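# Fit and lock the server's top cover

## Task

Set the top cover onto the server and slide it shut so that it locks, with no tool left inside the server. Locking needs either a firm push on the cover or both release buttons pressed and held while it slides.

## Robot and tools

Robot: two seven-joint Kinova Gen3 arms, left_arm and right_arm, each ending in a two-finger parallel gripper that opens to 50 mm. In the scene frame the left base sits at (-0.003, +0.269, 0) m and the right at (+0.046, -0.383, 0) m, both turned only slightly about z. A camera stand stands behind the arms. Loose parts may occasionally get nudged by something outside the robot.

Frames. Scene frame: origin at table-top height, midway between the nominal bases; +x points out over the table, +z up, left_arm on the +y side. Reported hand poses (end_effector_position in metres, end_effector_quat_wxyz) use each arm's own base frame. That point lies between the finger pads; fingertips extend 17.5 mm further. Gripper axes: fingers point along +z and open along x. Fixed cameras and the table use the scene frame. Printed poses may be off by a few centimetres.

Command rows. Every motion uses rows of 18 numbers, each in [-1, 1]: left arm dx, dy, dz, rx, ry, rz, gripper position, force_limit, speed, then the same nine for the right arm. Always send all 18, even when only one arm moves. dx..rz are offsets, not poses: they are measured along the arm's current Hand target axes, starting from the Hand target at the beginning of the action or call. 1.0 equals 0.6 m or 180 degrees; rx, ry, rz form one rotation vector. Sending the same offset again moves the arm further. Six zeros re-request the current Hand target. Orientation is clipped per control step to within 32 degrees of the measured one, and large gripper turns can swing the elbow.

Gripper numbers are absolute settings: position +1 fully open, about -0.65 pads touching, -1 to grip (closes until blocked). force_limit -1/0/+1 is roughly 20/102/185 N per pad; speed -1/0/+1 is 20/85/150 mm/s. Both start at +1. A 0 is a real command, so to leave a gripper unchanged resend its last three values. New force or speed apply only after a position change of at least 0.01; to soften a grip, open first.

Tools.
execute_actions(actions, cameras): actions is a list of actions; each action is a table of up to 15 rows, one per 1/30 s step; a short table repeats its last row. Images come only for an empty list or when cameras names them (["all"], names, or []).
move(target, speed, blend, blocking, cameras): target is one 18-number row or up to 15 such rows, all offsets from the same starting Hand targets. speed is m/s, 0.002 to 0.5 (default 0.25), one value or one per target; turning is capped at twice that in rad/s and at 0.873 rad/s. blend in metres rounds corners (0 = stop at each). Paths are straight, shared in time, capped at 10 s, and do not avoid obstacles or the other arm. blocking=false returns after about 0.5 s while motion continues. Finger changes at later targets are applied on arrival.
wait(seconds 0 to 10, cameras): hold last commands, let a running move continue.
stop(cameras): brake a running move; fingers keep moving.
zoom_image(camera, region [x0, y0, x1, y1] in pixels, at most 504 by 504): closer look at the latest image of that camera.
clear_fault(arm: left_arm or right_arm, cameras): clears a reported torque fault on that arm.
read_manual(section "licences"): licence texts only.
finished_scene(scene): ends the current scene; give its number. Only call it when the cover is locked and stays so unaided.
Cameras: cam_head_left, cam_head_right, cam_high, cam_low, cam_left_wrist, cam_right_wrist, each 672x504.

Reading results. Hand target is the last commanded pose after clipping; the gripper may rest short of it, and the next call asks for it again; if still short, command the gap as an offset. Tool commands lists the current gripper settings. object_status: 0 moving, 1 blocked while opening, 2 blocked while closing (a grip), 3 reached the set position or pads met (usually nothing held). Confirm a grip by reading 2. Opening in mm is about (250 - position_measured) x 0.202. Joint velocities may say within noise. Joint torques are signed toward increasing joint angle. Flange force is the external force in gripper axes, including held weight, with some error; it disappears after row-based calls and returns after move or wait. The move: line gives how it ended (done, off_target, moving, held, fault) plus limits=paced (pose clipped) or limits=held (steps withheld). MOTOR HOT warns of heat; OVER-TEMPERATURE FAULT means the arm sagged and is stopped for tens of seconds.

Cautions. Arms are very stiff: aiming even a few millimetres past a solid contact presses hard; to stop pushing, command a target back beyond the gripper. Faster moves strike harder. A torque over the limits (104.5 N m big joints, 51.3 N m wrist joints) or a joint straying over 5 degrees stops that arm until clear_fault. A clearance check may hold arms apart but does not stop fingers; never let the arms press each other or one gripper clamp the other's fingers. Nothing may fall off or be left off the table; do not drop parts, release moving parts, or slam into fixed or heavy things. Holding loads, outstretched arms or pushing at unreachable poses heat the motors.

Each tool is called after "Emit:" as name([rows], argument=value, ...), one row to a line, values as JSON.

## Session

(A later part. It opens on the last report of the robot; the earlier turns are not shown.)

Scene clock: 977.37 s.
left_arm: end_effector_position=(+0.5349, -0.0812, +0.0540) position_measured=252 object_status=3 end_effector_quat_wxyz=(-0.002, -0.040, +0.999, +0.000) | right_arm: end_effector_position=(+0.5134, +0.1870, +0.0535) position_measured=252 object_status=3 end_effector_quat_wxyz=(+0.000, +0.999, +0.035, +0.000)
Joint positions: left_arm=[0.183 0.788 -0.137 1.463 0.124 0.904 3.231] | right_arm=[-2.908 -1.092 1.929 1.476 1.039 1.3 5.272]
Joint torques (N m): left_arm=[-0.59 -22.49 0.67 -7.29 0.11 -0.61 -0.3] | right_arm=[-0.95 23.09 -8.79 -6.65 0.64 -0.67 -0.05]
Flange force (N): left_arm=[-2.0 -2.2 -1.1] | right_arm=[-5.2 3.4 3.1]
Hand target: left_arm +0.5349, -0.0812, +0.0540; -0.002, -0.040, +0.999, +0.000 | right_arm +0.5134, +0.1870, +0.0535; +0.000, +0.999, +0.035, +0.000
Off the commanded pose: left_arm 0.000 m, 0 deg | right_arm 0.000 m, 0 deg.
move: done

Emit:
move(target=[-0.005,0,0,0,0,0,-1,-0.5,0, 0.005,0,0,0,0,0,-1,-0.5,0], speed=0.02)

Emit:
move(target=[-0.005,0,0,0,0,0,-1,-0.5,0, 0.005,0,0,0,0,0,-1,-0.5,0], speed=0.02)

Emit:
move(target=[-0.0033,0,0,0,0,0,-1,-0.5,0, 0.0033,0,0,0,0,0,-1,-0.5,0], speed=0.02, cameras=["cam_high"])

Emit:
zoom_image(camera="cam_high", region=[190, 150, 340, 340])

Scene clock: 988.70 s.
left_arm: end_effector_position=(+0.5379, -0.0810, +0.0540) position_measured=252 object_status=3 end_effector_quat_wxyz=(-0.002, -0.040, +0.999, +0.000) | right_arm: end_effector_position=(+0.5164, +0.1872, +0.0535) position_measured=252 object_status=3 end_effector_quat_wxyz=(+0.000, +0.999, +0.035, +0.000)
Joint positions: left_arm=[0.181 0.793 -0.136 1.451 0.124 0.91 3.231] | right_arm=[-2.911 -1.095 1.93 1.464 1.04 1.305 5.279]
Joint torques (N m): left_arm=[-0.38 -22.11 0.77 -7.52 0.16 -0.85 -0.32] | right_arm=[-0.97 22.82 -8.68 -6.83 0.74 -0.86 -0.09]
Flange force (N): left_arm=[-1.0 -1.6 -2.2] | right_arm=[-6.1 3.8 2.1]
Hand target: left_arm +0.5379, -0.0810, +0.0540; -0.002, -0.040, +0.999, +0.000 | right_arm +0.5164, +0.1872, +0.0535; +0.000, +0.999, +0.035, +0.000
Off the commanded pose: left_arm 0.000 m, 0 deg | right_arm 0.000 m, 0 deg.
move: done

Scene clock: 989.43 s.
left_arm: end_effector_position=(+0.5408, -0.0808, +0.0539) position_measured=252 object_status=3 end_effector_quat_wxyz=(-0.002, -0.040, +0.999, +0.000) | right_arm: end_effector_position=(+0.5194, +0.1874, +0.0535) position_measured=252 object_status=3 end_effector_quat_wxyz=(+0.000, +0.999, +0.035, +0.000)
Joint positions: left_arm=[0.18 0.799 -0.136 1.438 0.124 0.917 3.23] | right_arm=[-2.914 -1.099 1.931 1.452 1.04 1.309 5.287]
Joint torques (N m): left_arm=[-1.75 -23.16 -0.37 -12.77 -0.16 -5.24 -0.41] | right_arm=[0.34 24.12 -8.17 -11.7 4.23 -3.78 0.03]
Flange force (N): left_arm=[9.5 -1.9 -6.5] | right_arm=[-20.0 5.0 -1.9]
Hand target: left_arm +0.5409, -0.0808, +0.0540; -0.002, -0.040, +0.999, +0.000 | right_arm +0.5194, +0.1874, +0.0535; +0.000, +0.999, +0.035, +0.000
Off the commanded pose: left_arm 0.000 m, 0 deg | right_arm 0.000 m, 0 deg.
move: done

Scene clock: 990.13 s.
left_arm: end_effector_position=(+0.5428, -0.0806, +0.0540) position_measured=252 object_status=3 end_effector_quat_wxyz=(-0.002, -0.040, +0.999, +0.000) | right_arm: end_effector_position=(+0.5214, +0.1875, +0.0535) position_measured=252 object_status=3 end_effector_quat_wxyz=(-0.001, +0.999, +0.035, +0.000)
Joint positions: left_arm=[0.179 0.802 -0.136 1.43 0.124 0.921 3.23] | right_arm=[-2.916 -1.101 1.932 1.444 1.04 1.312 5.292]
Joint torques (N m): left_arm=[-1.84 -22.36 -0.4 -14.05 -0.09 -6.48 -0.5] | right_arm=[0.51 23.89 -7.84 -12.83 5.23 -4.82 0.11]
Flange force (N): left_arm=[13.5 -1.3 -9.5] | right_arm=[-23.8 5.6 -4.6]
Hand target: left_arm +0.5429, -0.0806, +0.0540; -0.002, -0.040, +0.999, +0.000 | right_arm +0.5214, +0.1875, +0.0535; -0.001, +0.999, +0.035, +0.000
Off the commanded pose: left_arm 0.000 m, 0 deg | right_arm 0.000 m, 0 deg.
move: done
Images, in order (width x height): cam_high 672x504.

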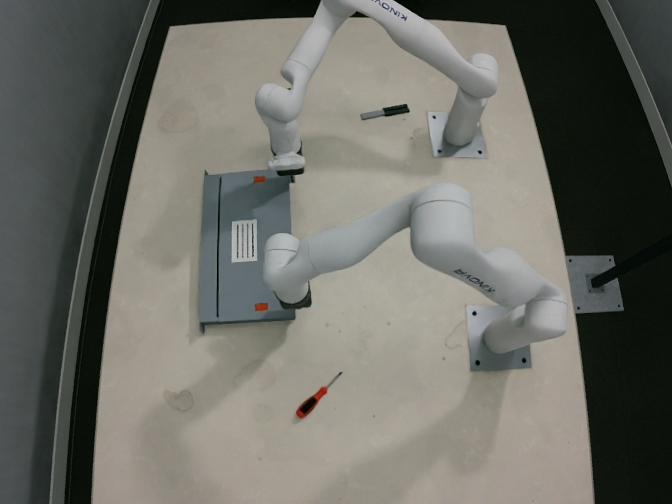

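Scaled by 2.653.

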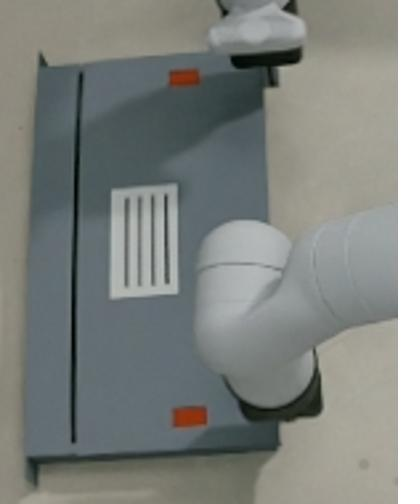

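Emit:
move(target=[-0.0033,0,0,0,0,0,-1,-0.5,0, 0.0033,0,0,0,0,0,-1,-0.5,0], speed=0.02)

Emit:
move(target=[-0.0033,0,0,0,0,0,-1,-0.5,0, 0.0033,0,0,0,0,0,-1,-0.5,0], speed=0.02)

Scene clock: 1000.67 s.
left_arm: end_effector_position=(+0.5448, -0.0804, +0.0539) position_measured=252 object_status=3 end_effector_quat_wxyz=(-0.002, -0.040, +0.999, +0.000) | right_arm: end_effector_position=(+0.5233, +0.1877, +0.0535) position_measured=252 object_status=3 end_effector_quat_wxyz=(-0.001, +0.999, +0.035, +0.000)
Joint positions: left_arm=[0.178 0.806 -0.136 1.422 0.124 0.926 3.23] | right_arm=[-2.919 -1.103 1.933 1.436 1.04 1.314 5.297]
Joint torques (N m): left_arm=[-2.24 -24.16 -0.95 -15.5 -0.24 -6.92 -0.5] | right_arm=[0.7 24.24 -7.89 -13.69 5.86 -5.42 0.17]
Flange force (N): left_arm=[15.4 -1.6 -6.8] | right_arm=[-26.4 5.8 -5.2]
Hand target: left_arm +0.5448, -0.0804, +0.0539; -0.002, -0.040, +0.999, +0.000 | right_arm +0.5234, +0.1877, +0.0535; -0.001, +0.999, +0.035, +0.000
Off the commanded pose: left_arm 0.000 m, 0 deg | right_arm 0.000 m, 0 deg.
move: done

Scene clock: 1001.37 s.
left_arm: end_effector_position=(+0.5468, -0.0803, +0.0540) position_measured=252 object_status=3 end_effector_quat_wxyz=(-0.002, -0.040, +0.999, +0.000) | right_arm: end_effector_position=(+0.5254, +0.1878, +0.0536) position_measured=252 object_status=3 end_effector_quat_wxyz=(-0.001, +0.999, +0.035, +0.000)
Joint positions: left_arm=[0.176 0.81 -0.136 1.414 0.123 0.93 3.23] | right_arm=[-2.921 -1.105 1.934 1.427 1.041 1.317 5.302]
Joint torques (N m): left_arm=[-0.35 -22.55 0.83 -6.53 0.03 -0.1 -0.28] | right_arm=[-1.11 23.23 -8.76 -6.1 0.12 -0.22 -0.1]
Flange force (N): left_arm=[-4.0 -2.2 -1.2] | right_arm=[-4.2 3.4 3.5]
Hand target: left_arm +0.5468, -0.0803, +0.0539; -0.002, -0.040, +0.999, +0.000 | right_arm +0.5253, +0.1878, +0.0535; -0.001, +0.999, +0.035, +0.000
Off the commanded pose: left_arm 0.000 m, 0 deg | right_arm 0.000 m, 0 deg.
move: done

Emit:
move(target=[-0.0025,0,0,0,0,0,-1,-0.5,0, 0.0025,0,0,0,0,0,-1,-0.5,0], speed=0.015)

Emit:
move(target=[-0.0025,0,0,0,0,0,-1,-0.5,0, 0.0025,0,0,0,0,0,-1,-0.5,0], speed=0.015, cameras=["cam_high"])

Emit:
zoom_image(camera="cam_high", region=[190, 150, 340, 340])

Scene clock: 1012.63 s.
left_arm: end_effector_position=(+0.5482, -0.0802, +0.0539) position_measured=252 object_status=3 end_effector_quat_wxyz=(-0.002, -0.040, +0.999, +0.000) | right_arm: end_effector_position=(+0.5268, +0.1879, +0.0535) position_measured=252 object_status=3 end_effector_quat_wxyz=(-0.001, +0.999, +0.035, +0.000)
Joint positions: left_arm=[0.176 0.812 -0.136 1.408 0.123 0.933 3.23] | right_arm=[-2.922 -1.107 1.934 1.421 1.041 1.32 5.305]
Joint torques (N m): left_arm=[-2 -23.05 -0.69 -12.05 -0.36 -4.72 -0.39] | right_arm=[0.18 23.97 -8.13 -11.6 4.3 -4.12 0]
Flange force (N): left_arm=[8.3 -2.6 -6.3] | right_arm=[-20.2 5.3 -3.2]
Hand target: left_arm +0.5483, -0.0802, +0.0539; -0.002, -0.040, +0.999, +0.000 | right_arm +0.5268, +0.1879, +0.0535; -0.001, +0.999, +0.035, +0.000
Off the commanded pose: left_arm 0.000 m, 0 deg | right_arm 0.000 m, 0 deg.
move: done

Scene clock: 1013.33 s.
left_arm: end_effector_position=(+0.5497, -0.0801, +0.0539) position_measured=252 object_status=3 end_effector_quat_wxyz=(-0.002, -0.040, +0.999, +0.000) | right_arm: end_effector_position=(+0.5283, +0.1880, +0.0535) position_measured=252 object_status=3 end_effector_quat_wxyz=(+0.000, +0.999, +0.035, +0.000)
Joint positions: left_arm=[0.175 0.815 -0.135 1.402 0.123 0.937 3.23] | right_arm=[-2.924 -1.109 1.935 1.415 1.041 1.322 5.309]
Joint torques (N m): left_arm=[-3.84 -24.49 -2.28 -20.77 -0.67 -11.78 -0.61] | right_arm=[1.96 24.61 -6.96 -20.29 10.61 -10.22 0.34]
Flange force (N): left_arm=[26.8 -2.2 -13.0] | right_arm=[-47.0 8.9 -13.8]
Hand target: left_arm +0.5498, -0.0801, +0.0539; -0.002, -0.040, +0.999, +0.000 | right_arm +0.5283, +0.1880, +0.0535; -0.001, +0.999, +0.035, +0.000
Off the commanded pose: left_arm 0.000 m, 0 deg | right_arm 0.000 m, 0 deg.
move: done
Images, in order (width x height): cam_high 672x504.

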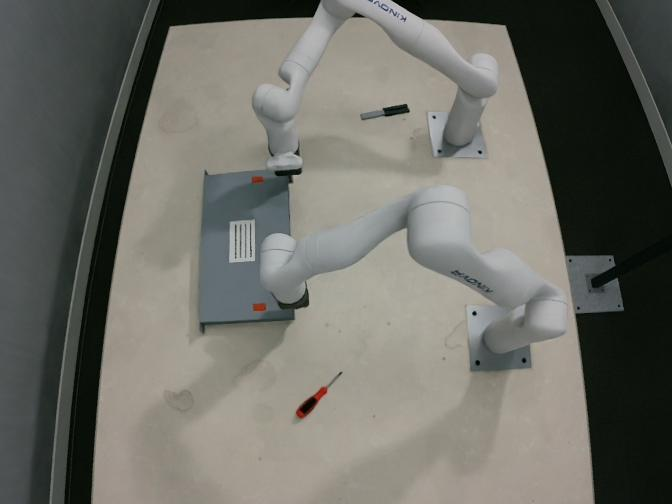

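Scaled by 2.653.

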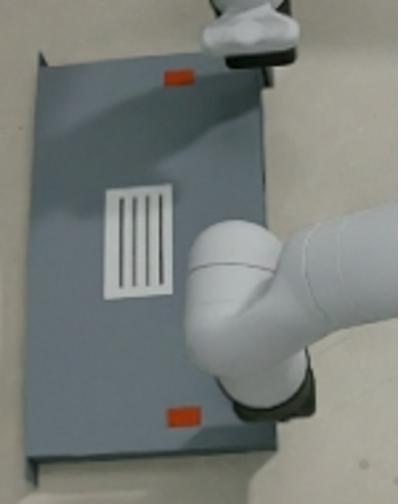

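Emit:
move(target=[-0.0015,0,0,0,0,0,-1,-0.5,0, 0.0003,0,0,0,0,0,-1,-0.5,0], speed=0.015)

Emit:
move([
  [0.01,0,0,0,0,0,-1,-0.5,0, -0.01,0,0,0,0,0,-1,-0.5,0],
  [0.05,0,-0.08,0,0,0,-1,-0.5,0, -0.05,0,-0.08,0,0,0,-1,-0.5,0],
], speed=[0.03,0.2], cameras=["cam_high","cam_head_right"])

Emit:
zoom_image(camera="cam_head_right", region=[280, 190, 500, 320])

Scene clock: 1023.50 s.
left_arm: end_effector_position=(+0.5506, -0.0799, +0.0539) position_measured=252 object_status=3 end_effector_quat_wxyz=(-0.002, -0.040, +0.999, +0.000) | right_arm: end_effector_position=(+0.5285, +0.1880, +0.0535) position_measured=252 object_status=3 end_effector_quat_wxyz=(-0.001, +0.999, +0.035, +0.000)
Joint positions: left_arm=[0.174 0.817 -0.135 1.398 0.123 0.939 3.23] | right_arm=[-2.924 -1.109 1.935 1.414 1.041 1.322 5.31]
Joint torques (N m): left_arm=[-5.07 -22.47 -3.1 -26.11 -0.79 -17.42 -0.81] | right_arm=[2.82 26.16 -7.14 -21.58 11.53 -10.57 0.39]
Flange force (N): left_arm=[40.8 -1.6 -24.1] | right_arm=[-49.4 7.9 -12.1]
Hand target: left_arm +0.5507, -0.0800, +0.0539; -0.002, -0.040, +0.999, +0.000 | right_arm +0.5285, +0.1880, +0.0535; -0.001, +0.999, +0.035, +0.000
Off the commanded pose: left_arm 0.000 m, 0 deg | right_arm 0.000 m, 0 deg.
move: done

Scene clock: 1024.87 s.
left_arm: end_effector_position=(+0.5210, -0.0823, +0.1020) position_measured=252 object_status=3 end_effector_quat_wxyz=(-0.002, -0.040, +0.999, +0.000) | right_arm: end_effector_position=(+0.4986, +0.1859, +0.1015) position_measured=252 object_status=3 end_effector_quat_wxyz=(-0.001, +0.999, +0.035, +0.000)
Joint positions: left_arm=[0.194 0.694 -0.144 1.472 0.111 0.987 3.243] | right_arm=[-2.883 -1.009 1.876 1.49 0.972 1.358 5.275]
Joint torques (N m): left_arm=[-0.39 -21.16 0.81 -6.99 0.12 0.14 -0.31] | right_arm=[-1.12 21.72 -8.58 -6.67 0.07 -0.27 -0.14]
Flange force (N): left_arm=[-2.8 -2.0 -0.8] | right_arm=[-3.5 3.5 3.8]
Hand target: left_arm +0.5210, -0.0823, +0.1020; -0.002, -0.040, +0.999, +0.000 | right_arm +0.4986, +0.1859, +0.1015; -0.001, +0.999, +0.035, +0.000
Off the commanded pose: left_arm 0.000 m, 0 deg | right_arm 0.000 m, 0 deg.
move: done
Images, in order (width x height): cam_head_right 672x504, cam_high 672x504.

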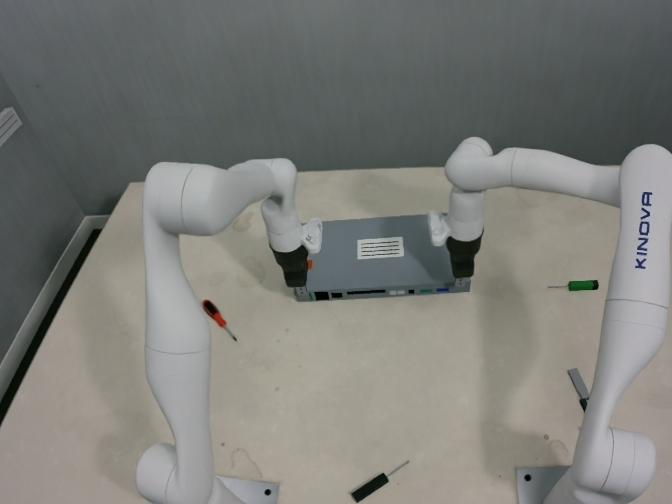

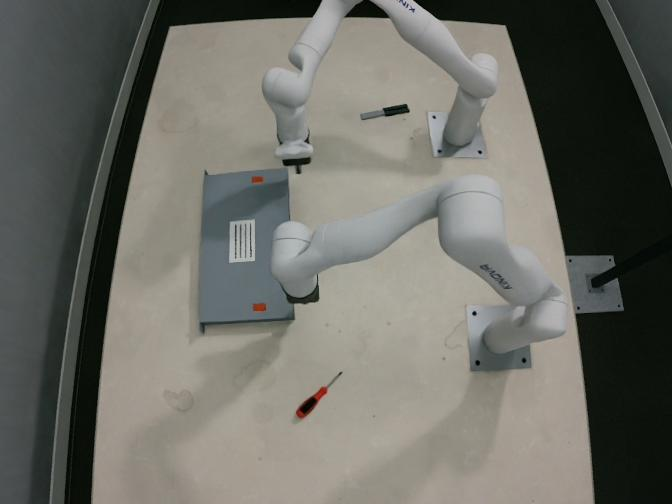

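Scaled by 2.291.

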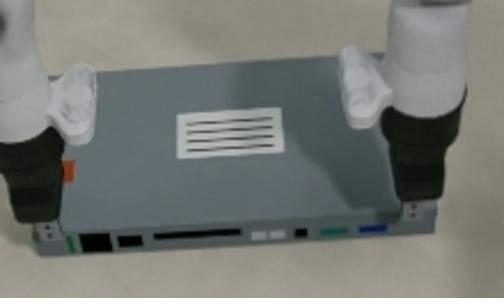

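Emit:
finished_scene(scene=2)

The scene is finished: the task was done.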